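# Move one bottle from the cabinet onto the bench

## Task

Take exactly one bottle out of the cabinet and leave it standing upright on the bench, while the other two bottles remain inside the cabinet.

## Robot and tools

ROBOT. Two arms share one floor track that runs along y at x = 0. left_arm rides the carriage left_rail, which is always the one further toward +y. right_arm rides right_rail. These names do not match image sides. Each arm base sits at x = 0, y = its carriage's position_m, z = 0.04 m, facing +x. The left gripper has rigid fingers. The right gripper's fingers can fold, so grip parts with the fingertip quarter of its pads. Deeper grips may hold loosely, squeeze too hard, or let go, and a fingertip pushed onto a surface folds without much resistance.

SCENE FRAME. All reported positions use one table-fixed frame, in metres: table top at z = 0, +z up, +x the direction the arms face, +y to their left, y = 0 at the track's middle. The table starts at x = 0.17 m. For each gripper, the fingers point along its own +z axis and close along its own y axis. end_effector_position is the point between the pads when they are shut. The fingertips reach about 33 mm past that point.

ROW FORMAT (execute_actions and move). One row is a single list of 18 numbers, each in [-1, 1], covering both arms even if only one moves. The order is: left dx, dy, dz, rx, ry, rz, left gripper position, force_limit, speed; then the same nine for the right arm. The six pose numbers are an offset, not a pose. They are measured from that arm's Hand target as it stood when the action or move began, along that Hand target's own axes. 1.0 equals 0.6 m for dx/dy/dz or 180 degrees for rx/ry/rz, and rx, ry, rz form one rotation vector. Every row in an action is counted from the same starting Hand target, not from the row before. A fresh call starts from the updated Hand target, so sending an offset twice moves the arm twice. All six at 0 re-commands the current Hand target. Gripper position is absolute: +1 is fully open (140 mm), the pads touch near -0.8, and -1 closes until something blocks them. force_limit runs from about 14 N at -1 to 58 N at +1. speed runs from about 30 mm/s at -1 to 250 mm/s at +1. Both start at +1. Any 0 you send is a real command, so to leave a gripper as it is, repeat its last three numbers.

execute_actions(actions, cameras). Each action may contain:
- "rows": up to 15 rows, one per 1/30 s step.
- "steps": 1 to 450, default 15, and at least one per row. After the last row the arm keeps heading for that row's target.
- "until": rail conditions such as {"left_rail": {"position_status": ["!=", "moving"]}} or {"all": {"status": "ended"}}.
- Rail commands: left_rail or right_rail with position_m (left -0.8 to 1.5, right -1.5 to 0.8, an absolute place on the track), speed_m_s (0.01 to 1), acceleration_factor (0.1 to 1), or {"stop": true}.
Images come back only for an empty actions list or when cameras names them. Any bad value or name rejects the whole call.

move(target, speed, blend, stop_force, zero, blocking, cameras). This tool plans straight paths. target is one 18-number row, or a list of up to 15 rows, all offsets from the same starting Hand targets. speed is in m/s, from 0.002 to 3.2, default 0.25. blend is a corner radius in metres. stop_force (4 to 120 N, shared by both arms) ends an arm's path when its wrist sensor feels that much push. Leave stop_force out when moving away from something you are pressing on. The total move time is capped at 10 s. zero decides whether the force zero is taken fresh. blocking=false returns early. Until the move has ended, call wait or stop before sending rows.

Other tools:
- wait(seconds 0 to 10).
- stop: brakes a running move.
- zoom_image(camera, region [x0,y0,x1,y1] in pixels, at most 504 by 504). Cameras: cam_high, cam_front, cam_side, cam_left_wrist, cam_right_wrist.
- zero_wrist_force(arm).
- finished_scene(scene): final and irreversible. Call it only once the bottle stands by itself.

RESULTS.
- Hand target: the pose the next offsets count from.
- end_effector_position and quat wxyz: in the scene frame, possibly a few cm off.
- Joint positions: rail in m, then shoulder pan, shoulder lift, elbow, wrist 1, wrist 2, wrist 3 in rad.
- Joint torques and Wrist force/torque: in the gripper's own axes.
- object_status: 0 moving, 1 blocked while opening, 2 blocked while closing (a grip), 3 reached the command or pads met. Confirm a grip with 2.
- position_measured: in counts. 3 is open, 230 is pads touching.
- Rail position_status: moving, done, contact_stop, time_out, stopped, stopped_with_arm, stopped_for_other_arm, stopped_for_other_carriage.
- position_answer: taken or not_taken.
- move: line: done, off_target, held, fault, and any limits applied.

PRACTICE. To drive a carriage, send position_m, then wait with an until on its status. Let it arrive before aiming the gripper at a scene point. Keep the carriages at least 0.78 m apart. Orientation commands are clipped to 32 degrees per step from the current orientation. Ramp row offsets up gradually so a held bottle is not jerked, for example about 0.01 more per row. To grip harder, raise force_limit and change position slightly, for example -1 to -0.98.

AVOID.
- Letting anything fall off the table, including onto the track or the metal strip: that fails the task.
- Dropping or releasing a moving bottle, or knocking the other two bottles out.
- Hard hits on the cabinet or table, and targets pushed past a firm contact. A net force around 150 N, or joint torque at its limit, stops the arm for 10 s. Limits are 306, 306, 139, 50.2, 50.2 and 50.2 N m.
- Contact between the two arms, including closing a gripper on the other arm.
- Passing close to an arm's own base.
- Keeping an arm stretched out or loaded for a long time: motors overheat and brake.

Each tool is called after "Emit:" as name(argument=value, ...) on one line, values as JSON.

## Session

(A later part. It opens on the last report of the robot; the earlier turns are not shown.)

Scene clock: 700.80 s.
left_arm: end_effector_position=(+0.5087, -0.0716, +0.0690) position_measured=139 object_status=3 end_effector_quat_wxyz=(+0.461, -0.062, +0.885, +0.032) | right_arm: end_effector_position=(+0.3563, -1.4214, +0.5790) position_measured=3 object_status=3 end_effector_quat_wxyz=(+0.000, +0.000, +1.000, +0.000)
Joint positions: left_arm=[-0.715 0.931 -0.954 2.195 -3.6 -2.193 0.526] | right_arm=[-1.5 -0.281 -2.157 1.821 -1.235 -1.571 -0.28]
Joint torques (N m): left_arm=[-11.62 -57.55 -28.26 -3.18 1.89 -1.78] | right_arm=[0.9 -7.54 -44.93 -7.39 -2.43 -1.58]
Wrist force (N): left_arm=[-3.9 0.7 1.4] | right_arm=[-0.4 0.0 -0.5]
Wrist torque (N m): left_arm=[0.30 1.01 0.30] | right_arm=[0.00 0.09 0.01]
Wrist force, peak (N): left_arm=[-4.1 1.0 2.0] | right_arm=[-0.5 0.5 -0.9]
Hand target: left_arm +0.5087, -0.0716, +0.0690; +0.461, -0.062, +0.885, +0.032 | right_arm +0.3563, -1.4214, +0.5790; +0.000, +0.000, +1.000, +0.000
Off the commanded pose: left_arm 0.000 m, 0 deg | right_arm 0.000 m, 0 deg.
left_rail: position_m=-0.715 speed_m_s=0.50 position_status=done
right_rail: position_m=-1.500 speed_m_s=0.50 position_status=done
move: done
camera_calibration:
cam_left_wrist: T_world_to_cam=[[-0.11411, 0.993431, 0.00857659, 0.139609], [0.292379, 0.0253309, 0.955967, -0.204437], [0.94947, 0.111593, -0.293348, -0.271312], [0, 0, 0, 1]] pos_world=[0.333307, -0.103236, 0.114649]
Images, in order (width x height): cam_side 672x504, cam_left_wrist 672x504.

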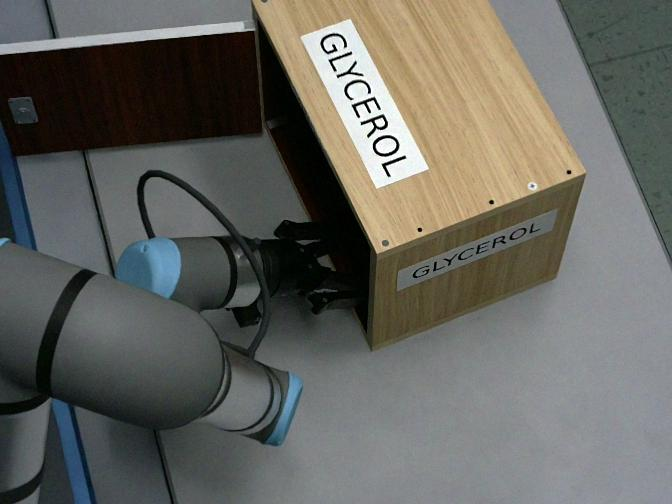

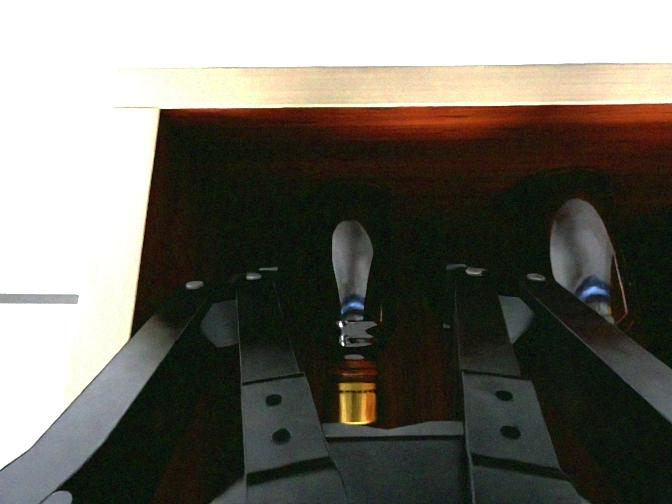

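Emit:
move(target=[0,-0.0042,0,0,0,0,-0.08,-0.1,-1,0,0,0,0,0,0,1,1,1], speed=0.02)

Emit:
execute_actions(actions=[{"rows": [[0,0,0,0,0,0,-1,-0.1,-1,0,0,0,0,0,0,1,1,1]], "steps": 90}], cameras=["cam_left_wrist", "cam_side"])

Scene clock: 713.47 s.
left_arm: end_effector_position=(+0.5091, -0.0740, +0.0690) position_measured=139 object_status=3 end_effector_quat_wxyz=(+0.461, -0.062, +0.885, +0.032) | right_arm: end_effector_position=(+0.3563, -1.4214, +0.5790) position_measured=3 object_status=3 end_effector_quat_wxyz=(+0.000, +0.000, +1.000, +0.000)
Joint positions: left_arm=[-0.715 0.929 -0.955 2.199 -3.604 -2.191 0.524] | right_arm=[-1.5 -0.281 -2.157 1.821 -1.235 -1.571 -0.28]
Joint torques (N m): left_arm=[-11.25 -98.82 -9.86 -7.17 2.07 -2.05] | right_arm=[1.3 -6.5 -44.49 -7.19 -2.63 -1.57]
Wrist force (N): left_arm=[-3.8 0.3 1.4] | right_arm=[-0.6 0.4 -0.5]
Wrist torque (N m): left_arm=[0.19 0.99 0.30] | right_arm=[0.09 0.13 0.01]
Wrist force, peak (N): left_arm=[-4.1 0.9 1.8] | right_arm=[-0.6 0.6 -0.9]
Hand target: left_arm +0.5091, -0.0741, +0.0690; +0.461, -0.062, +0.885, +0.032 | right_arm +0.3563, -1.4214, +0.5790; +0.000, +0.000, +1.000, +0.000
Off the commanded pose: left_arm 0.000 m, 0 deg | right_arm 0.000 m, 0 deg.
left_rail: position_m=-0.715 speed_m_s=0.50 position_status=done
right_rail: position_m=-1.500 speed_m_s=0.50 position_status=done
move: done

Scene clock: 716.67 s.
left_arm: end_effector_position=(+0.5091, -0.0741, +0.0690) position_measured=163 object_status=2 end_effector_quat_wxyz=(+0.461, -0.062, +0.885, +0.032) | right_arm: end_effector_position=(+0.3563, -1.4214, +0.5790) position_measured=3 object_status=3 end_effector_quat_wxyz=(+0.000, +0.000, +1.000, +0.000)
Joint positions: left_arm=[-0.715 0.929 -0.955 2.2 -3.604 -2.191 0.524] | right_arm=[-1.5 -0.281 -2.157 1.821 -1.235 -1.571 -0.28]
Joint torques (N m): left_arm=[-12.93 -74.23 -10.29 -2.94 -0.79 -1.88] | right_arm=[0.61 -5.39 -44.93 -7.4 -2.56 -1.65]
Wrist force (N): left_arm=[-4.8 0.3 -3.2] | right_arm=[-0.5 0.1 -0.6]
Wrist torque (N m): left_arm=[0.29 0.95 0.30] | right_arm=[0.01 0.11 0.01]
Wrist force, peak (N): left_arm=[-5.8 0.7 -3.5] | right_arm=[-0.5 0.6 -0.8]
Hand target: left_arm +0.5091, -0.0741, +0.0690; +0.461, -0.062, +0.885, +0.032 | right_arm +0.3563, -1.4214, +0.5790; +0.000, +0.000, +1.000, +0.000
Off the commanded pose: left_arm 0.000 m, 0 deg | right_arm 0.000 m, 0 deg.
left_rail: position_m=-0.715 speed_m_s=0.50 position_status=done
right_rail: position_m=-1.500 speed_m_s=0.50 position_status=done
camera_calibration:
cam_left_wrist: T_world_to_cam=[[-0.11411, 0.993431, 0.00857659, 0.142127], [0.292379, 0.0253309, 0.955967, -0.204462], [0.94947, 0.111593, -0.293348, -0.271318], [0, 0, 0, 1]] pos_world=[0.333607, -0.105736, 0.114649]
Images, in order (width x height): cam_side 672x504, cam_left_wrist 672x504.

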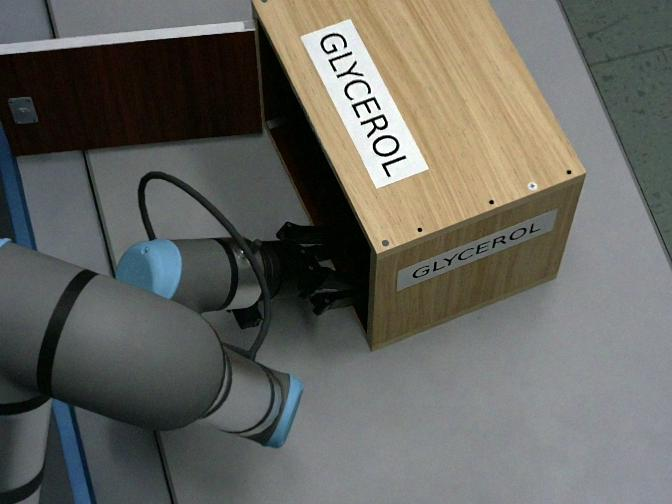

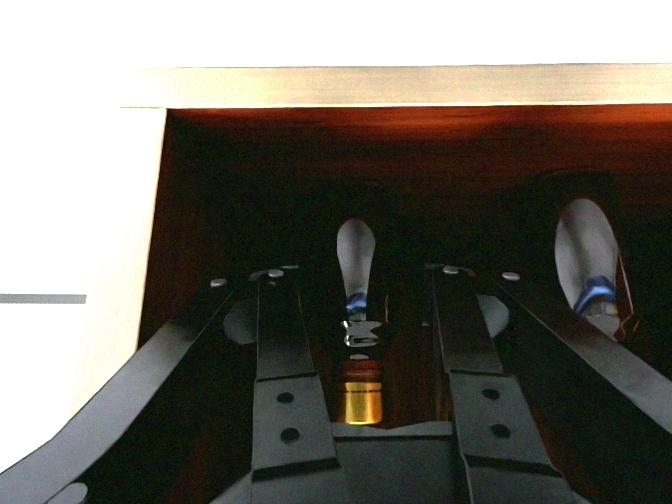

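Emit:
move(target=[-0.04096,0,-0.02868,0,0,0,-1,-0.1,-1,0,0,0,0,0,0,1,1,1], speed=0.03, cameras=["cam_left_wrist", "cam_side", "cam_front"])

Scene clock: 726.03 s.
left_arm: end_effector_position=(+0.5091, -0.0741, +0.0989) position_measured=163 object_status=2 end_effector_quat_wxyz=(+0.461, -0.062, +0.885, +0.032) | right_arm: end_effector_position=(+0.3563, -1.4214, +0.5790) position_measured=3 object_status=3 end_effector_quat_wxyz=(+0.000, +0.000, +1.000, +0.000)
Joint positions: left_arm=[-0.715 0.929 -1.011 2.202 -3.551 -2.191 0.523] | right_arm=[-1.5 -0.281 -2.157 1.821 -1.235 -1.571 -0.28]
Joint torques (N m): left_arm=[-5.35 -98.53 -12.97 -3.87 -3.85 0.33] | right_arm=[0.14 -6.32 -44.71 -7.22 -2.7 -1.89]
Wrist force (N): left_arm=[-1.5 0.4 3.4] | right_arm=[-0.5 0.3 -0.8]
Wrist torque (N m): left_arm=[0.25 1.03 0.31] | right_arm=[0.06 0.12 0.00]
Wrist force, peak (N): left_arm=[-5.5 0.4 -3.6] | right_arm=[-0.4 0.7 -0.8]
Hand target: left_arm +0.5091, -0.0741, +0.0990; +0.461, -0.062, +0.885, +0.032 | right_arm +0.3563, -1.4214, +0.5790; +0.000, +0.000, +1.000, +0.000
Off the commanded pose: left_arm 0.000 m, 0 deg | right_arm 0.000 m, 0 deg.
left_rail: position_m=-0.715 speed_m_s=0.50 position_status=done
right_rail: position_m=-1.500 speed_m_s=0.50 position_status=done
move: done
camera_calibration:
cam_left_wrist: T_world_to_cam=[[-0.11414, 0.993428, 0.00848025, 0.141894], [0.292366, 0.0254308, 0.955968, -0.23303], [0.949471, 0.111593, -0.293347, -0.262547], [0, 0, 0, 1]] pos_world=[0.333606, -0.105737, 0.144549]
Images, in order (width x height): cam_front 672x504, cam_side 672x504, cam_left_wrist 672x504.

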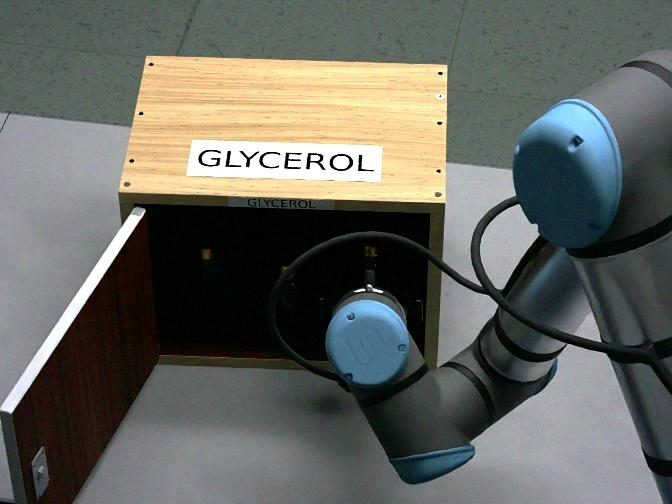

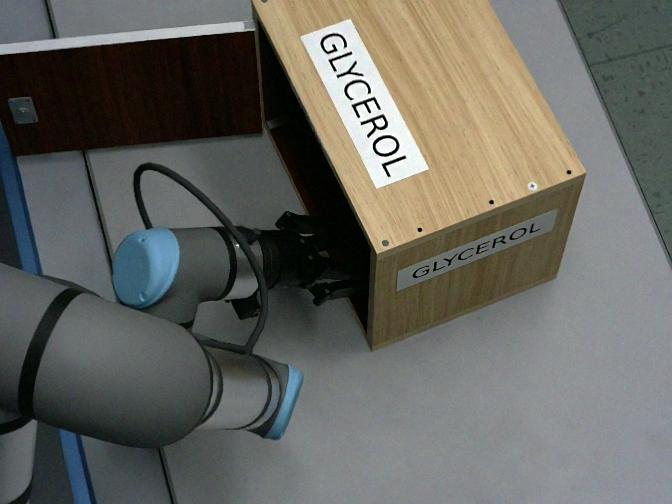

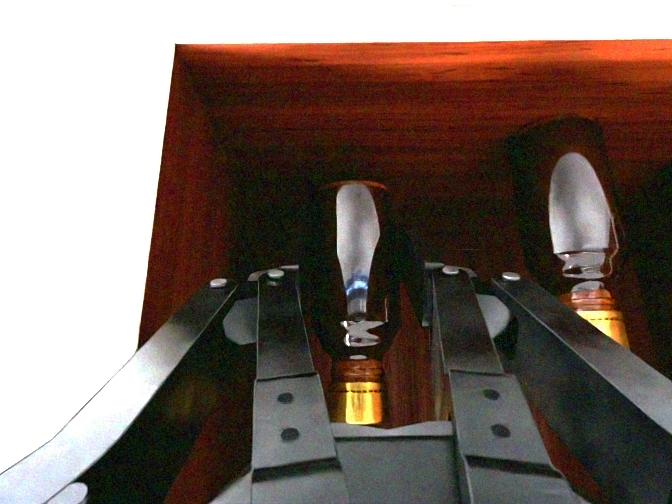

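Emit:
move(target=[0.20893,0.04278,-0.29838,0,0,0,-1,-0.1,-1,0,0,0,0,0,0,1,1,1], speed=0.07, cameras=["cam_left_wrist", "cam_side", "cam_front"])

Scene clock: 751.97 s.
left_arm: end_effector_position=(+0.2892, -0.0792, +0.0990) position_measured=163 object_status=2 end_effector_quat_wxyz=(+0.461, -0.062, +0.885, +0.032) | right_arm: end_effector_position=(+0.3563, -1.4214, +0.5790) position_measured=3 object_status=3 end_effector_quat_wxyz=(+0.000, +0.000, +1.000, +0.000)
Joint positions: left_arm=[-0.715 1.253 -1.104 2.328 -3.358 -2.397 0.861] | right_arm=[-1.5 -0.281 -2.157 1.821 -1.235 -1.571 -0.28]
Joint torques (N m): left_arm=[14.52 -89.8 -12.04 -3.62 -4.95 1.91] | right_arm=[0.82 -6.67 -44.99 -7.34 -2.32 -1.71]
Wrist force (N): left_arm=[-0.5 0.1 2.9] | right_arm=[-0.2 0.5 -0.5]
Wrist torque (N m): left_arm=[0.18 0.91 -0.01] | right_arm=[0.11 0.05 0.01]
Wrist force, peak (N): left_arm=[-2.1 0.2 3.9] | right_arm=[-0.6 0.6 -1.0]
Hand target: left_arm +0.2891, -0.0792, +0.0990; +0.461, -0.062, +0.885, +0.032 | right_arm +0.3563, -1.4214, +0.5790; +0.000, +0.000, +1.000, +0.000
Off the commanded pose: left_arm 0.000 m, 0 deg | right_arm 0.000 m, 0 deg.
left_rail: position_m=-0.715 speed_m_s=0.50 position_status=done
right_rail: position_m=-1.500 speed_m_s=0.50 position_status=done
move: done
camera_calibration:
cam_left_wrist: T_world_to_cam=[[-0.114111, 0.993431, 0.00857504, 0.121745], [0.292378, 0.0253325, 0.955967, -0.168624], [0.94947, 0.111593, -0.293348, -0.0532002], [0, 0, 0, 1]] pos_world=[0.113707, -0.110736, 0.144549]
Images, in order (width x height): cam_front 672x504, cam_side 672x504, cam_left_wrist 672x504.

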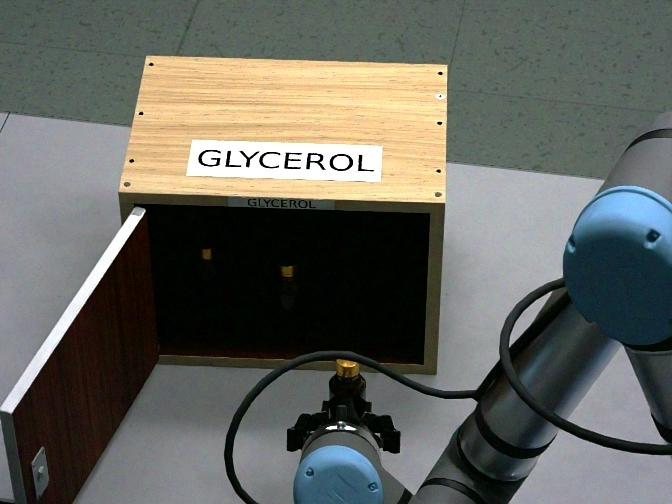

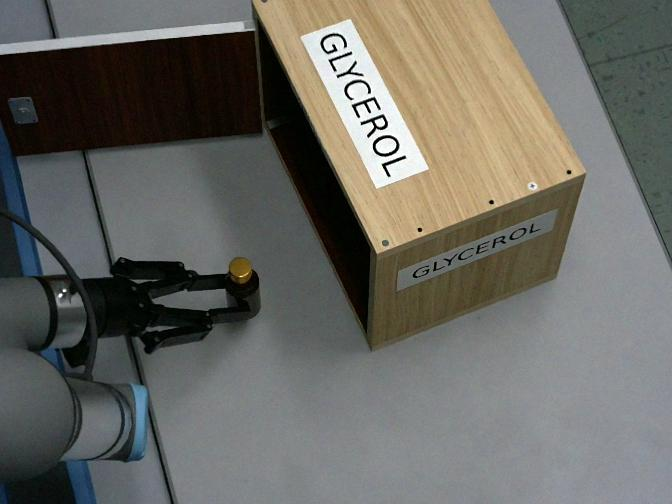

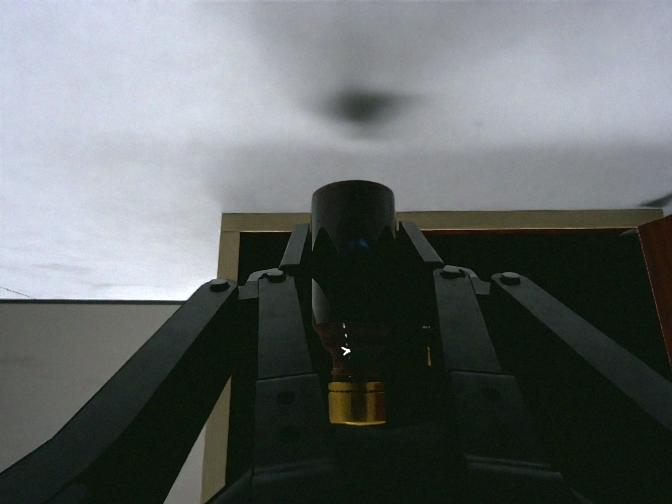

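Emit:
move(target=[[-0.0649,-0.3502,0.0607,0,0,0,-1,-0.1,-1,0,0,0,0,0,0,1,1,1],[-0.165,-0.4959,0.2327,0,0,0,-1,-0.1,-1,0,0,0,0,0,0,1,1,1]], blend=[0.04, 0], speed=0.1, cameras=["cam_left_wrist", "cam_side", "cam_front"])

Scene clock: 764.27 s.
left_arm: end_effector_position=(+0.5000, -0.3499, +0.1001) position_measured=163 object_status=2 end_effector_quat_wxyz=(+0.461, -0.062, +0.885, +0.032) | right_arm: end_effector_position=(+0.3563, -1.4214, +0.5790) position_measured=3 object_status=3 end_effector_quat_wxyz=(+0.000, +0.000, +1.000, +0.000)
Joint positions: left_arm=[-0.715 0.514 -1.115 2.662 -4.044 -1.875 0.221] | right_arm=[-1.5 -0.281 -2.157 1.821 -1.235 -1.571 -0.28]
Joint torques (N m): left_arm=[-12.68 -31.99 -15.92 -7.93 2.39 -1.75] | right_arm=[0.13 -6.71 -44.92 -7.29 -2.34 -2.07]
Wrist force (N): left_arm=[-0.4 0.2 3.8] | right_arm=[-0.2 0.7 -0.5]
Wrist torque (N m): left_arm=[0.12 0.91 0.29] | right_arm=[0.17 0.05 0.01]
Wrist force, peak (N): left_arm=[-0.9 -0.3 4.7] | right_arm=[-0.6 0.7 -0.8]
Hand target: left_arm +0.5000, -0.3499, +0.1000; +0.461, -0.062, +0.885, +0.032 | right_arm +0.3563, -1.4214, +0.5790; +0.000, +0.000, +1.000, +0.000
Off the commanded pose: left_arm 0.000 m, 0 deg | right_arm 0.000 m, 0 deg.
left_rail: position_m=-0.715 speed_m_s=0.50 position_status=done
right_rail: position_m=-1.500 speed_m_s=0.50 position_status=done
move: done
camera_calibration:
cam_left_wrist: T_world_to_cam=[[-0.114016, 0.993442, 0.00854748, 0.414789], [0.292381, 0.0253312, 0.955966, -0.22445], [0.949481, 0.111495, -0.293352, -0.222847], [0, 0, 0, 1]] pos_world=[0.324507, -0.381537, 0.145649]
Images, in order (width x height): cam_front 672x504, cam_side 672x504, cam_left_wrist 672x504.

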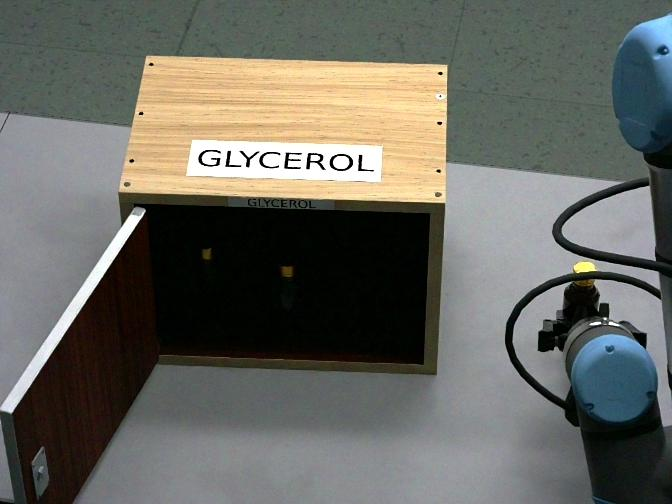

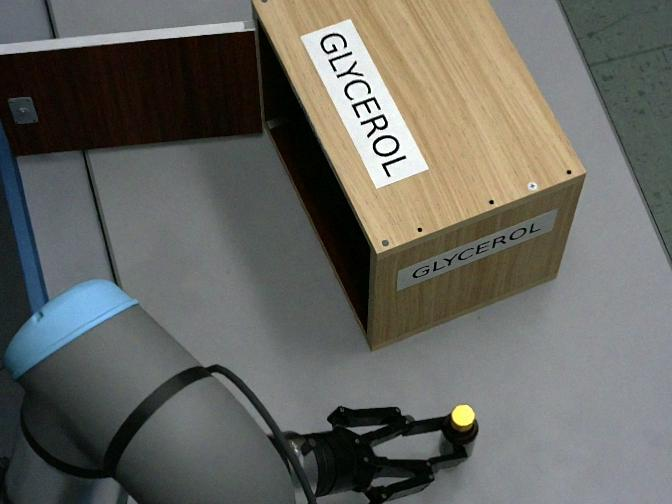

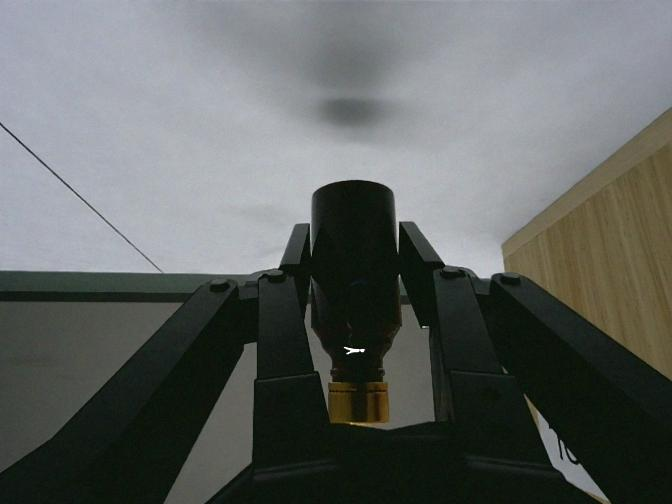

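Emit:
move(target=[0.04779,0,0.03346,0,0,0,-1,-0.1,-1,0,0,0,0,0,0,1,1,1], speed=0.04)

Emit:
move(target=[0.03004,0,0.02103,0,0,0,-1,-0.1,-1,0,0,0,0,0,0,1,1,1], speed=0.006, stop_force=4.5, cameras=["cam_left_wrist", "cam_side", "cam_front"])

Scene clock: 771.63 s.
left_arm: end_effector_position=(+0.5000, -0.3499, +0.0651) position_measured=163 object_status=2 end_effector_quat_wxyz=(+0.461, -0.062, +0.885, +0.032) | right_arm: end_effector_position=(+0.3563, -1.4214, +0.5790) position_measured=3 object_status=3 end_effector_quat_wxyz=(+0.000, +0.000, +1.000, +0.000)
Joint positions: left_arm=[-0.715 0.514 -0.993 2.654 -4.158 -1.875 0.221] | right_arm=[-1.5 -0.281 -2.157 1.821 -1.235 -1.571 -0.28]
Joint torques (N m): left_arm=[-0.09 -36.77 -10.79 -7.85 -2.03 -1.42] | right_arm=[0.09 -6.03 -45.22 -7.11 -2.56 -1.73]
Wrist force (N): left_arm=[-0.9 0.4 3.4] | right_arm=[-0.4 0.7 -0.8]
Wrist torque (N m): left_arm=[0.16 1.03 0.26] | right_arm=[0.15 0.10 0.01]
Wrist force, peak (N): left_arm=[-0.5 0.3 4.1] | right_arm=[-0.9 0.6 -1.0]
Hand target: left_arm +0.5000, -0.3499, +0.0650; +0.461, -0.062, +0.885, +0.032 | right_arm +0.3563, -1.4214, +0.5790; +0.000, +0.000, +1.000, +0.000
Off the commanded pose: left_arm 0.000 m, 0 deg | right_arm 0.000 m, 0 deg.
left_rail: position_m=-0.715 speed_m_s=0.50 position_status=done
right_rail: position_m=-1.500 speed_m_s=0.50 position_status=done
move: done

Scene clock: 775.47 s.
left_arm: end_effector_position=(+0.5001, -0.3499, +0.0504) position_measured=163 object_status=2 end_effector_quat_wxyz=(+0.461, -0.062, +0.885, +0.032) | right_arm: end_effector_position=(+0.3563, -1.4214, +0.5790) position_measured=3 object_status=3 end_effector_quat_wxyz=(+0.000, +0.000, +1.000, +0.000)
Joint positions: left_arm=[-0.715 0.514 -0.942 2.648 -4.203 -1.875 0.221] | right_arm=[-1.5 -0.281 -2.157 1.821 -1.235 -1.571 -0.28]
Joint torques (N m): left_arm=[-10.22 -77.97 10.55 -4.57 2.26 -1.39] | right_arm=[0.31 -5.29 -44.68 -7.25 -2.41 -1.98]
Wrist force (N): left_arm=[-3.9 0.7 2.0] | right_arm=[-0.5 0.4 -0.5]
Wrist torque (N m): left_arm=[0.23 0.99 0.20] | right_arm=[0.08 0.11 0.00]
Wrist force, peak (N): left_arm=[-7.2 1.0 -6.6] | right_arm=[-0.7 0.7 -0.7]
Hand target: left_arm +0.5001, -0.3499, +0.0504; +0.461, -0.062, +0.885, +0.032 (not the last commanded pose) | right_arm +0.3563, -1.4214, +0.5790; +0.000, +0.000, +1.000, +0.000
Off the commanded pose: left_arm 0.007 m, 0 deg | right_arm 0.000 m, 0 deg.
left_rail: position_m=-0.715 speed_m_s=0.50 position_status=done
right_rail: position_m=-1.500 speed_m_s=0.50 position_status=done
move: contact (left_arm)
camera_calibration:
cam_left_wrist: T_world_to_cam=[[-0.114107, 0.993431, 0.00858875, 0.415246], [0.29238, 0.0253183, 0.955967, -0.176973], [0.94947, 0.111593, -0.293349, -0.237481], [0, 0, 0, 1]] pos_world=[0.324607, -0.381536, 0.0959491]
Images, in order (width x height): cam_front 672x504, cam_side 672x504, cam_left_wrist 672x504.

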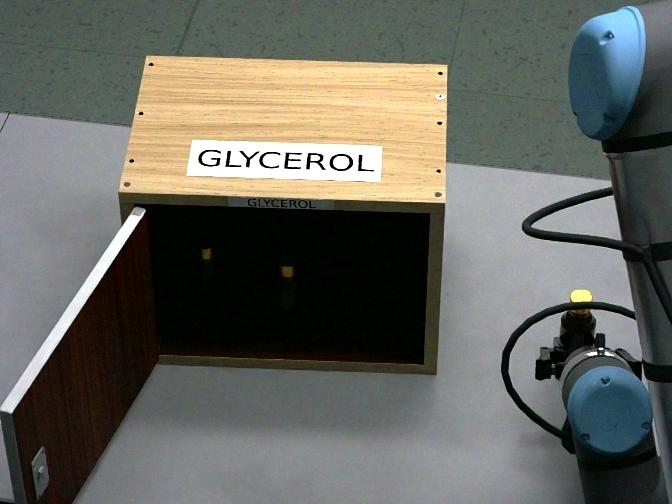

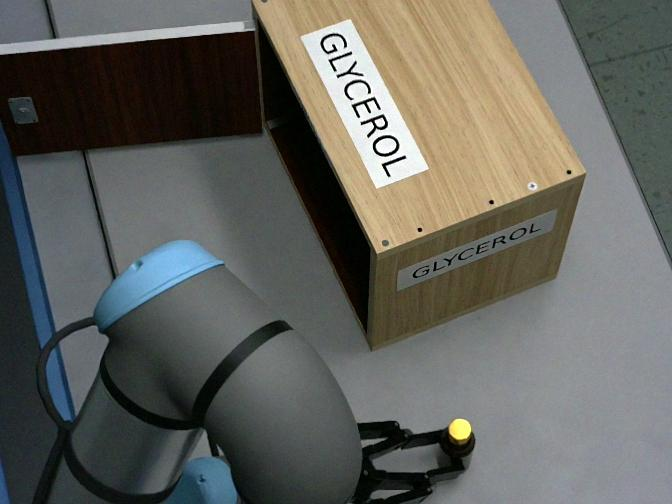

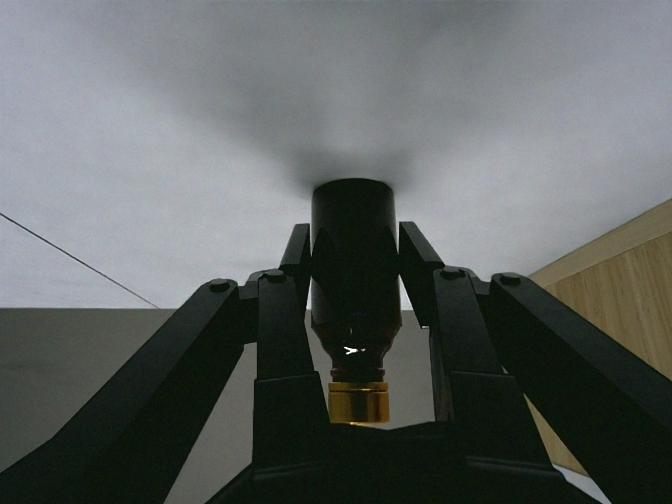

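Emit:
execute_actions(actions=[{"rows": [[0,0,0,0,0,0,0.05,-0.1,-1,0,0,0,0,0,0,1,1,1]], "steps": 60}], cameras=["cam_left_wrist", "cam_side", "cam_front"])

Scene clock: 782.20 s.
left_arm: end_effector_position=(+0.5000, -0.3499, +0.0504) position_measured=123 object_status=3 end_effector_quat_wxyz=(+0.461, -0.062, +0.885, +0.032) | right_arm: end_effector_position=(+0.3563, -1.4214, +0.5790) position_measured=3 object_status=3 end_effector_quat_wxyz=(+0.000, +0.000, +1.000, +0.000)
Joint positions: left_arm=[-0.715 0.514 -0.942 2.648 -4.203 -1.875 0.221] | right_arm=[-1.5 -0.281 -2.157 1.821 -1.235 -1.571 -0.28]
Joint torques (N m): left_arm=[-2.39 -76.22 5.69 -6.27 1.55 -0.01] | right_arm=[-0.05 -6.05 -44.49 -7.25 -2.49 -1.81]
Wrist force (N): left_arm=[-3.3 0.4 1.8] | right_arm=[-0.7 0.3 -0.9]
Wrist torque (N m): left_arm=[0.15 1.01 0.26] | right_arm=[0.06 0.16 0.00]
Wrist force, peak (N): left_arm=[-4.3 0.8 1.9] | right_arm=[-0.5 0.8 -0.8]
Hand target: left_arm +0.5001, -0.3499, +0.0504; +0.461, -0.062, +0.885, +0.032 | right_arm +0.3563, -1.4214, +0.5790; +0.000, +0.000, +1.000, +0.000
Off the commanded pose: left_arm 0.000 m, 0 deg | right_arm 0.000 m, 0 deg.
left_rail: position_m=-0.715 speed_m_s=0.50 position_status=done
right_rail: position_m=-1.500 speed_m_s=0.50 position_status=done
camera_calibration:
cam_left_wrist: T_world_to_cam=[[-0.11411, 0.993431, 0.00857659, 0.415247], [0.292379, 0.0253309, 0.955967, -0.177063], [0.94947, 0.111593, -0.293348, -0.237451], [0, 0, 0, 1]] pos_world=[0.324607, -0.381536, 0.0960491]
Images, in order (width x height): cam_front 672x504, cam_side 672x504, cam_left_wrist 672x504.

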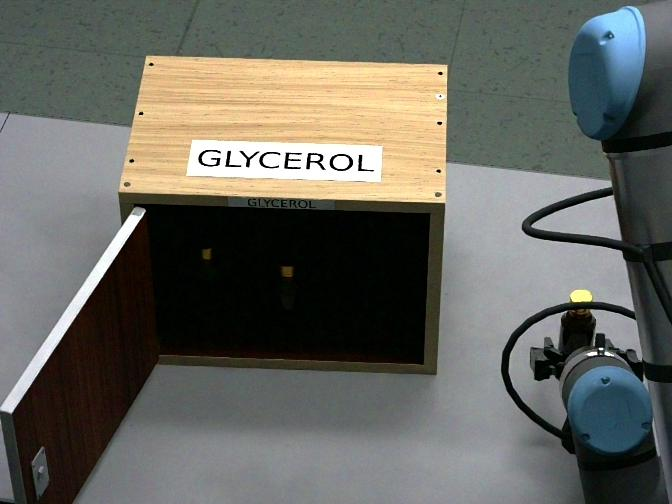

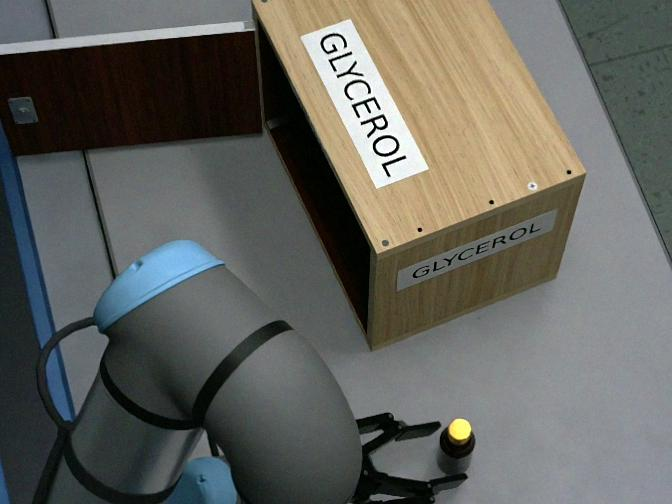

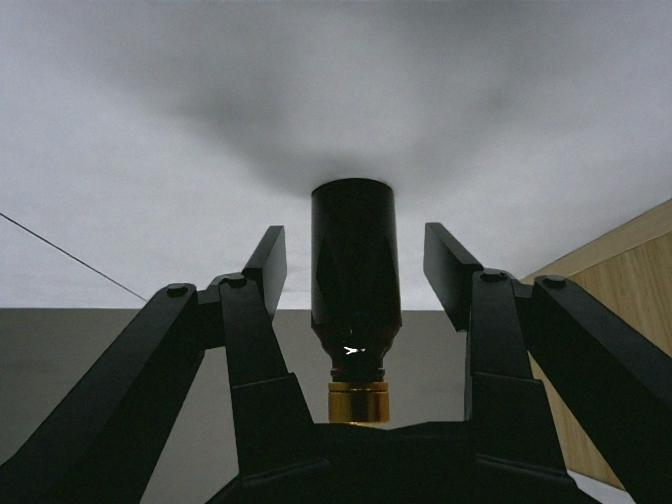

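Emit:
move(target=[-0.2292,-0.0001,-0.2617,0,0,0,0.05,-0.1,-1,0,0,0,0,0,0,1,1,1], speed=0.08, cameras=["cam_left_wrist", "cam_side", "cam_front", "cam_high"])

Scene clock: 829.80 s.
left_arm: end_effector_position=(+0.4508, -0.3569, +0.2530) position_measured=123 object_status=3 end_effector_quat_wxyz=(+0.461, -0.062, +0.885, +0.032) | right_arm: end_effector_position=(+0.3563, -1.4214, +0.5790) position_measured=3 object_status=3 end_effector_quat_wxyz=(+0.000, +0.000, +1.000, +0.000)
Joint positions: left_arm=[-0.715 0.571 -1.686 2.67 -3.469 -1.921 0.258] | right_arm=[-1.5 -0.281 -2.157 1.821 -1.235 -1.571 -0.28]
Joint torques (N m): left_arm=[16.44 -44.99 -38.58 -2.97 -3.44 2.11] | right_arm=[0.37 -7.15 -44.31 -7.07 -2.49 -1.99]
Wrist force (N): left_arm=[-2.6 0.6 2.6] | right_arm=[-0.4 0.8 -0.6]
Wrist torque (N m): left_arm=[0.17 0.81 -0.01] | right_arm=[0.17 0.09 0.01]
Wrist force, peak (N): left_arm=[-3.5 0.4 1.8] | right_arm=[-0.2 0.7 -1.2]
Hand target: left_arm +0.4508, -0.3569, +0.2531; +0.461, -0.062, +0.885, +0.032 | right_arm +0.3563, -1.4214, +0.5790; +0.000, +0.000, +1.000, +0.000
Off the commanded pose: left_arm 0.000 m, 0 deg | right_arm 0.000 m, 0 deg.
left_rail: position_m=-0.715 speed_m_s=0.50 position_status=done
right_rail: position_m=-1.500 speed_m_s=0.50 position_status=done
move: done
camera_calibration:
cam_left_wrist: T_world_to_cam=[[-0.114111, 0.993431, 0.00857504, 0.414839], [0.292378, 0.0253325, 0.955967, -0.35615], [0.94947, 0.111593, -0.293348, -0.130429], [0, 0, 0, 1]] pos_world=[0.275307, -0.388536, 0.298649]
Images, in order (width x height): cam_high 672x504, cam_front 672x504, cam_side 672x504, cam_left_wrist 672x504.

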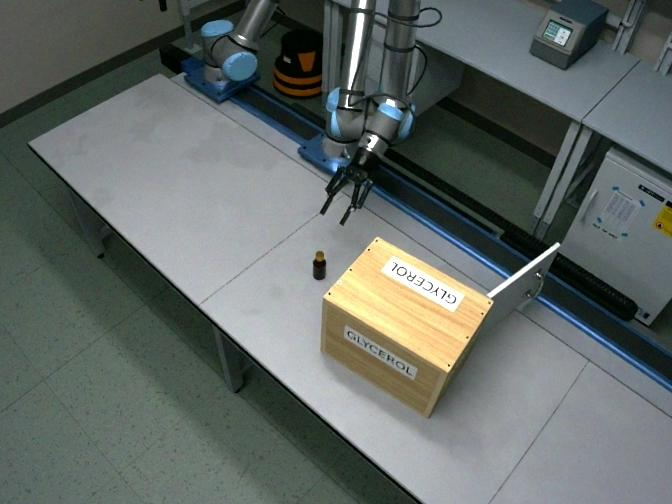

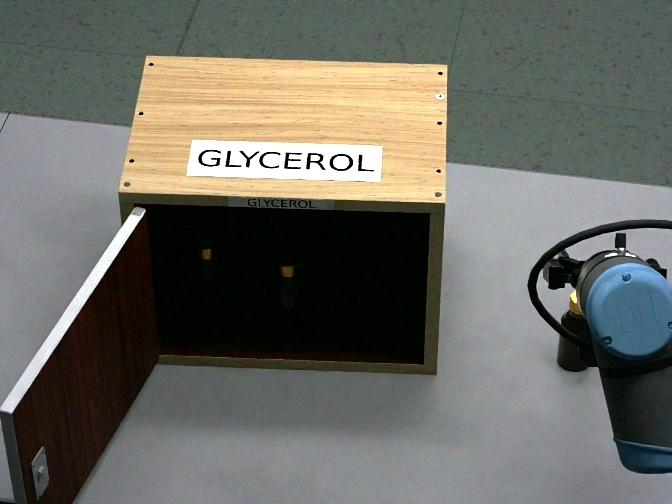

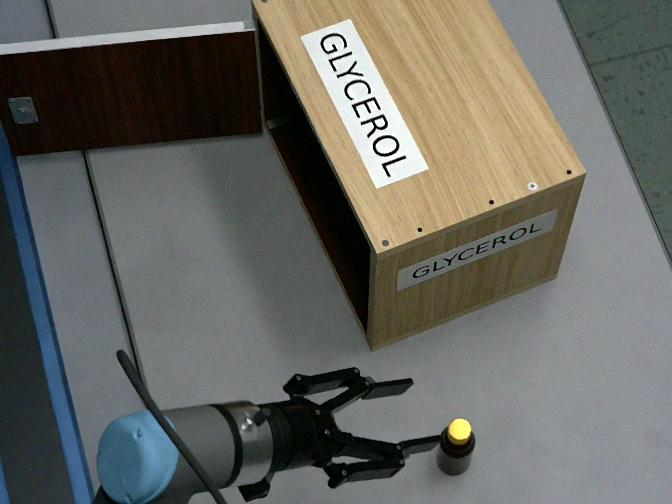

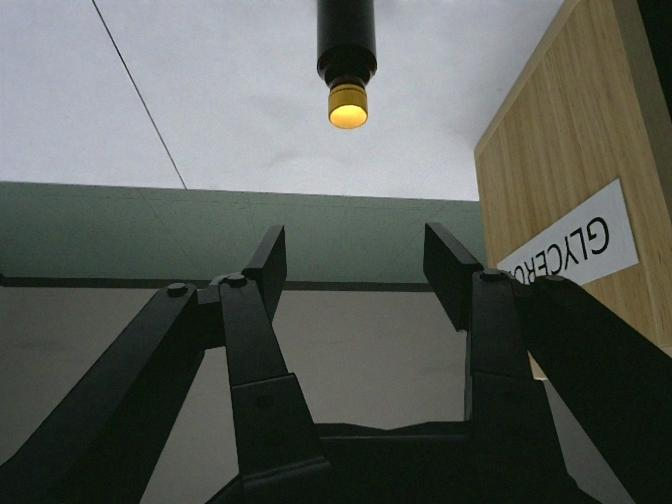

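Emit:
execute_actions(actions=[])

Scene clock: 855.80 s.
left_arm: end_effector_position=(+0.4508, -0.3569, +0.2531) position_measured=123 object_status=3 end_effector_quat_wxyz=(+0.461, -0.062, +0.885, +0.032) | right_arm: end_effector_position=(+0.3563, -1.4214, +0.5790) position_measured=3 object_status=3 end_effector_quat_wxyz=(+0.000, +0.000, +1.000, +0.000)
Joint positions: left_arm=[-0.715 0.571 -1.686 2.67 -3.469 -1.921 0.258] | right_arm=[-1.5 -0.281 -2.157 1.821 -1.235 -1.571 -0.28]
Joint velocities: within noise
Joint torques (N m): left_arm=[15.42 -45.11 -38.89 -3.21 -3.31 2] | right_arm=[0.15 -7.29 -43.99 -7.23 -2.33 -2.17]
Wrist force (N): left_arm=[-2.2 0.6 2.5] | right_arm=[-0.5 0.6 -0.4]
Wrist torque (N m): left_arm=[0.18 0.72 -0.01] | right_arm=[0.14 0.12 0.00]
Wrist force, peak (N): left_arm=[-2.4 0.7 3.0] | right_arm=[-0.6 0.7 -1.0]
Hand target: left_arm +0.4508, -0.3569, +0.2531; +0.461, -0.062, +0.885, +0.032 | right_arm +0.3563, -1.4214, +0.5790; +0.000, +0.000, +1.000, +0.000
Tool commands: left_gripper/position=+0.05 left_gripper/force_limit=-0.1 left_gripper/speed=-1.0 right_gripper/position=+1.0 right_gripper/force_limit=+1.0 right_gripper/speed=+1.0
Off the commanded pose: left_arm 0.000 m, 0 deg | right_arm 0.000 m, 0 deg.
left_rail: position_m=-0.715 speed_m_s=0.50 position_status=done
right_rail: position_m=-1.500 speed_m_s=0.50 position_status=done
camera_calibration:
cam_left_wrist: T_world_to_cam=[[-0.11411, 0.993431, 0.00857659, 0.414837], [0.292379, 0.0253309, 0.955967, -0.356246], [0.94947, 0.111593, -0.293348, -0.1304], [0, 0, 0, 1]] pos_world=[0.275307, -0.388536, 0.298749]
cam_right_wrist: T_world_to_cam=[[0.0263307, 0.998802, -0.0412403, 1.44613], [0.925086, -0.00871134, 0.379658, -0.573974], [0.378844, -0.0481475, -0.924207, 0.514619], [0, 0, 0, 1]] pos_world=[0.297938, -1.42462, 0.753167]

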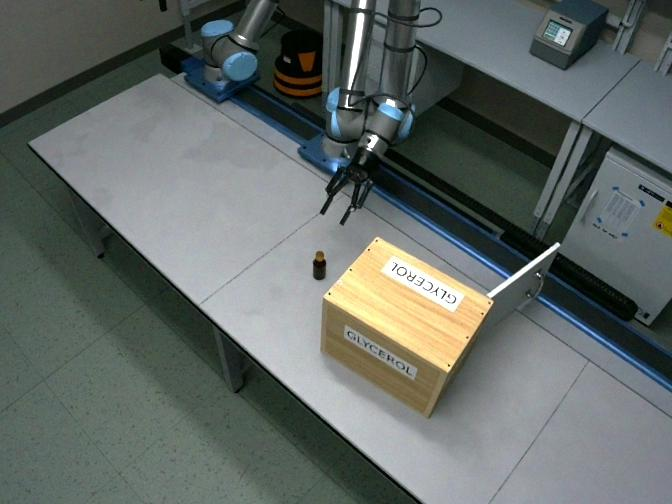

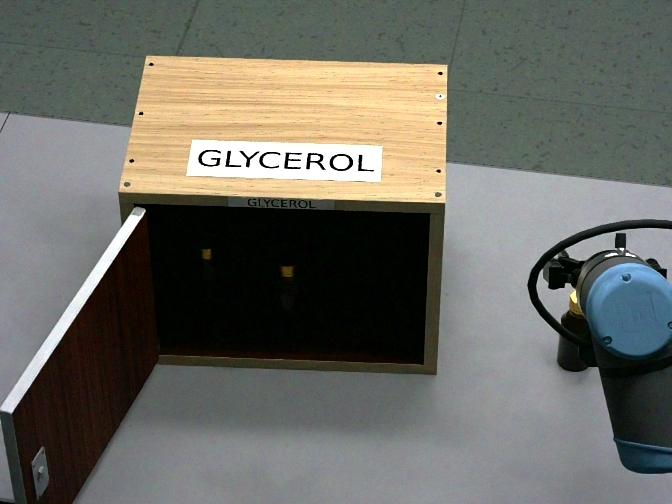

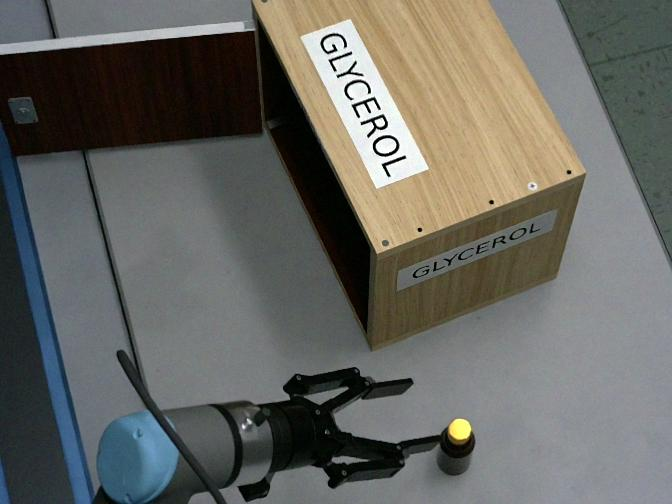

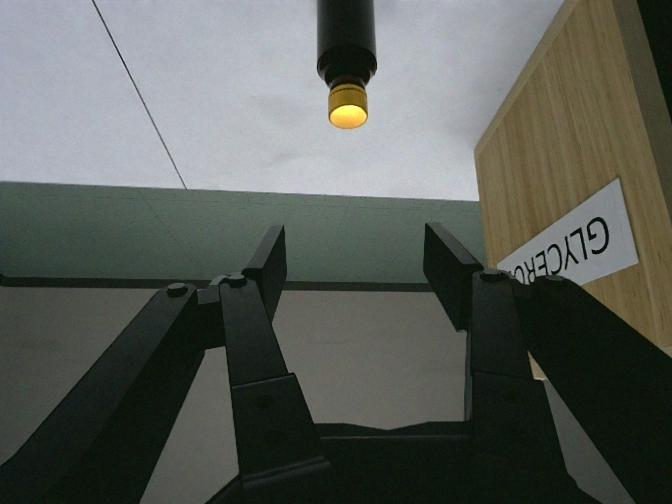

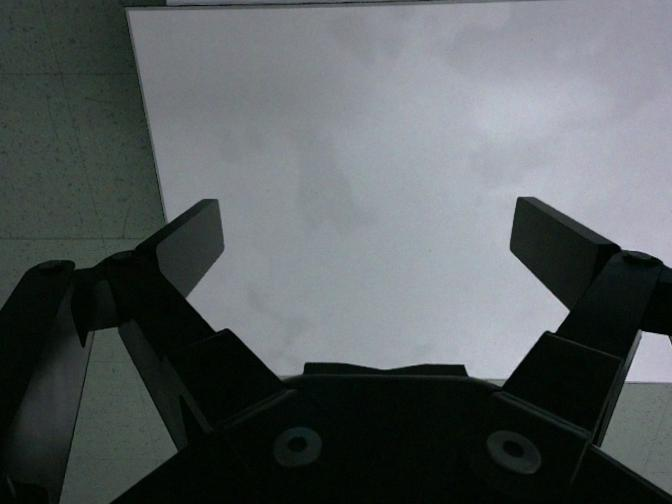

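Emit:
move(target=[-0.2940,0.0116,-0.3066,0,0.3056,0,-0.8,-0.1,-1,0,0,0,0,0,0,1,1,1], speed=0.2)

Emit:
execute_actions(actions=[{"left_rail":{"position_m":-0.40},"steps":300,"until":{"left_rail":{"position_status":["!=","moving"]}}}], cameras=["cam_front","cam_high"])

Scene clock: 917.47 s.
left_arm: end_effector_position=(+0.4007, -0.3569, +0.5030) position_measured=229 object_status=3 end_effector_quat_wxyz=(+0.000, -0.070, +0.998, +0.000) | right_arm: end_effector_position=(+0.3563, -1.4214, +0.5790) position_measured=3 object_status=3 end_effector_quat_wxyz=(+0.000, +0.000, +1.000, +0.000)
Joint positions: left_arm=[-0.715 0.399 -1.872 1.806 -1.505 -1.571 0.26] | right_arm=[-1.5 -0.281 -2.157 1.821 -1.235 -1.571 -0.281]
Joint torques (N m): left_arm=[-12.13 -7.16 -57.71 -2.53 3.27 -1.78] | right_arm=[0.32 -6.86 -44.33 -7.11 -2.4 -2.12]
Wrist force (N): left_arm=[-0.3 0.4 -0.2] | right_arm=[-0.4 0.6 -0.5]
Wrist torque (N m): left_arm=[0.12 0.10 0.17] | right_arm=[0.13 0.09 0.01]
Wrist force, peak (N): left_arm=[-2.7 0.6 2.5] | right_arm=[-0.4 0.8 -0.9]
Hand target: left_arm +0.4007, -0.3569, +0.5031; +0.000, -0.070, +0.998, +0.000 | right_arm +0.3563, -1.4214, +0.5790; +0.000, +0.000, +1.000, +0.000
Off the commanded pose: left_arm 0.000 m, 0 deg | right_arm 0.000 m, 0 deg.
left_rail: position_m=-0.715 speed_m_s=0.50 position_status=done
right_rail: position_m=-1.500 speed_m_s=0.50 position_status=done
move: done

Scene clock: 919.43 s.
left_arm: end_effector_position=(+0.4007, -0.0419, +0.5031) position_measured=229 object_status=3 end_effector_quat_wxyz=(+0.000, -0.070, +0.998, +0.000) | right_arm: end_effector_position=(+0.3563, -1.4214, +0.5790) position_measured=3 object_status=3 end_effector_quat_wxyz=(+0.000, +0.000, +1.000, +0.000)
Joint positions: left_arm=[-0.4 0.399 -1.872 1.806 -1.505 -1.571 0.26] | right_arm=[-1.5 -0.281 -2.157 1.821 -1.235 -1.571 -0.281]
Joint torques (N m): left_arm=[-9.85 -19.95 -53.88 -3.32 1.36 -1.8] | right_arm=[0.48 -5.45 -44.49 -7.11 -2.36 -2.12]
Wrist force (N): left_arm=[-0.1 0.1 -0.1] | right_arm=[-0.6 0.7 -0.6]
Wrist torque (N m): left_arm=[0.07 0.07 0.17] | right_arm=[0.16 0.14 0.01]
Wrist force, peak (N): left_arm=[-0.3 1.3 0.1] | right_arm=[-0.4 0.6 -1.1]
Hand target: left_arm +0.4007, -0.0419, +0.5031; +0.000, -0.070, +0.998, +0.000 | right_arm +0.3563, -1.4214, +0.5790; +0.000, +0.000, +1.000, +0.000
Tool commands: left_gripper/position=-0.8 left_gripper/force_limit=-0.1 left_gripper/speed=-1.0 right_gripper/position=+1.0 right_gripper/force_limit=+1.0 right_gripper/speed=+1.0
Off the commanded pose: left_arm 0.000 m, 0 deg | right_arm 0.000 m, 0 deg.
left_rail: position_m=-0.400 speed_m_s=0.50 position_status=done
right_rail: position_m=-1.500 speed_m_s=0.50 position_status=done
Images, in order (width x height): cam_high 672x504, cam_front 672x504.

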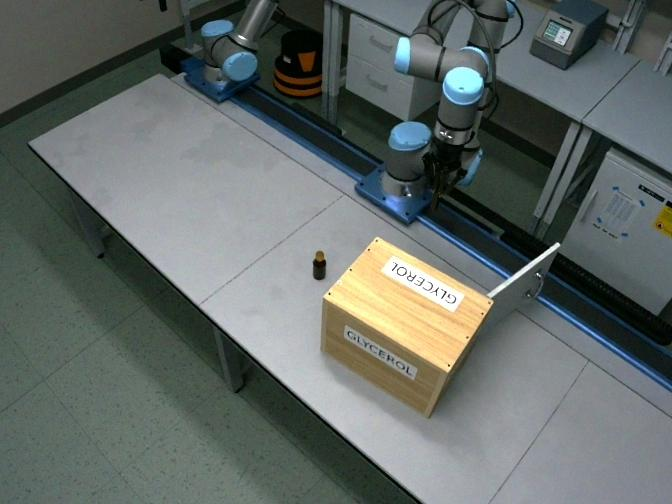

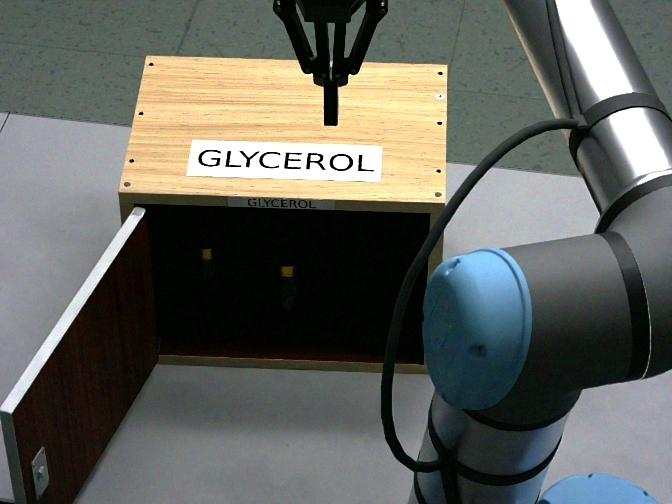

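Emit:
move(target=[0.4100,0.6836,0,0,0,0.3222,-0.8,-0.1,-1,0,0,0,0,0,0,1,1,1], speed=0.2, cameras=["cam_high","cam_front","cam_left_wrist"])

Scene clock: 933.00 s.
left_arm: end_effector_position=(+0.1000, +0.3299, +0.5030) position_measured=229 object_status=3 end_effector_quat_wxyz=(+0.000, +0.422, +0.906, +0.000) end_effector_velocity=(-0.001, +0.002, +0.002) end_effector_angular_velocity=(+0.003, -0.002, -0.003) | right_arm: end_effector_position=(+0.3563, -1.4214, +0.5790) position_measured=3 object_status=3 end_effector_quat_wxyz=(+0.000, +0.000, +1.000, +0.000)
Joint positions: left_arm=[-0.4 1.196 -1.531 1.512 -1.552 -1.571 2.068] | right_arm=[-1.5 -0.281 -2.157 1.821 -1.235 -1.571 -0.281]
Joint velocities: left_arm=[0 0.002 0.001 -0.003 0 -0.001 0.005] | right_arm=[within noise]
Joint torques (N m): left_arm=[17.54 -40.9 -58.66 -2.79 -2.81 2.25] | right_arm=[-0.03 -5.17 -44.18 -6.91 -2.46 -1.93]
Wrist force (N): left_arm=[-1.1 0.3 0.0] | right_arm=[-0.4 0.5 -0.8]
Wrist torque (N m): left_arm=[0.12 0.28 -0.15] | right_arm=[0.11 0.09 0.01]
Wrist force, peak (N): left_arm=[-1.5 1.1 0.1] | right_arm=[-0.6 0.9 -1.1]
Hand target: left_arm +0.1000, +0.3300, +0.5030; +0.000, +0.422, +0.906, +0.000 | right_arm +0.3563, -1.4214, +0.5790; +0.000, +0.000, +1.000, +0.000
Off the commanded pose: left_arm 0.000 m, 0 deg | right_arm 0.000 m, 0 deg.
left_rail: position_m=-0.400 speed_m_s=0.50 position_status=done
right_rail: position_m=-1.500 speed_m_s=0.50 position_status=done
move: done
camera_calibration:
cam_left_wrist: T_world_to_cam=[[0.779512, 0.626184, -0.0159619, -0.265516], [0.599603, -0.738564, 0.30822, 0.0371784], [0.181214, -0.249832, -0.951181, 0.726327], [0, 0, 0, 1]] pos_world=[0.0530602, 0.37518, 0.675172]
Images, in order (width x height): cam_high 672x504, cam_front 672x504, cam_left_wrist 672x504.

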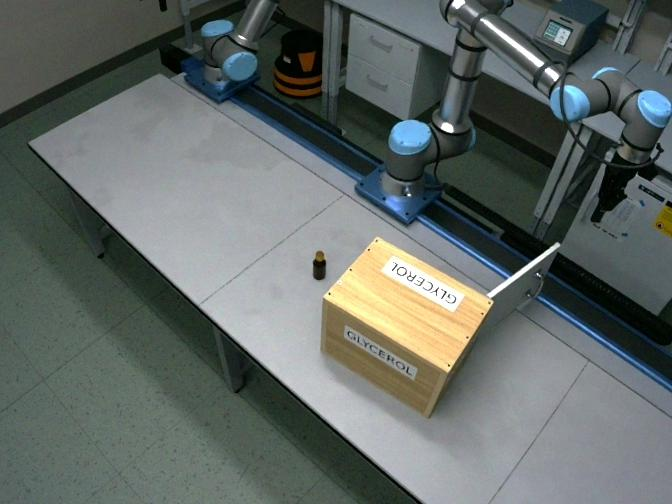

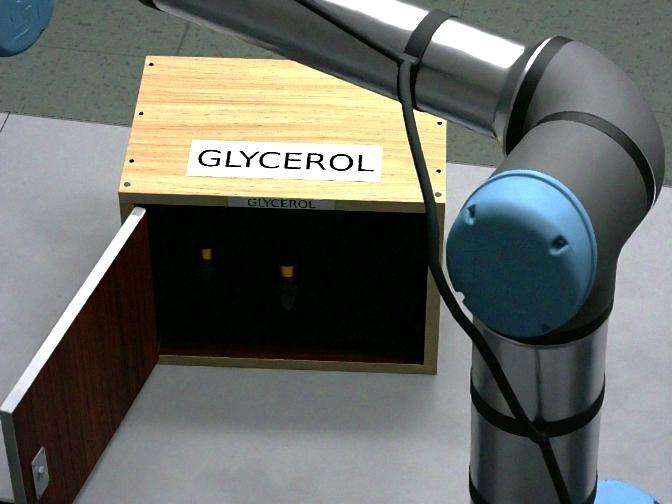

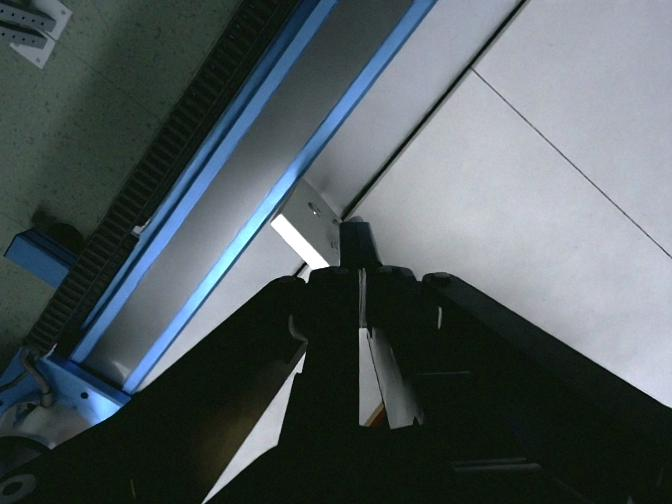

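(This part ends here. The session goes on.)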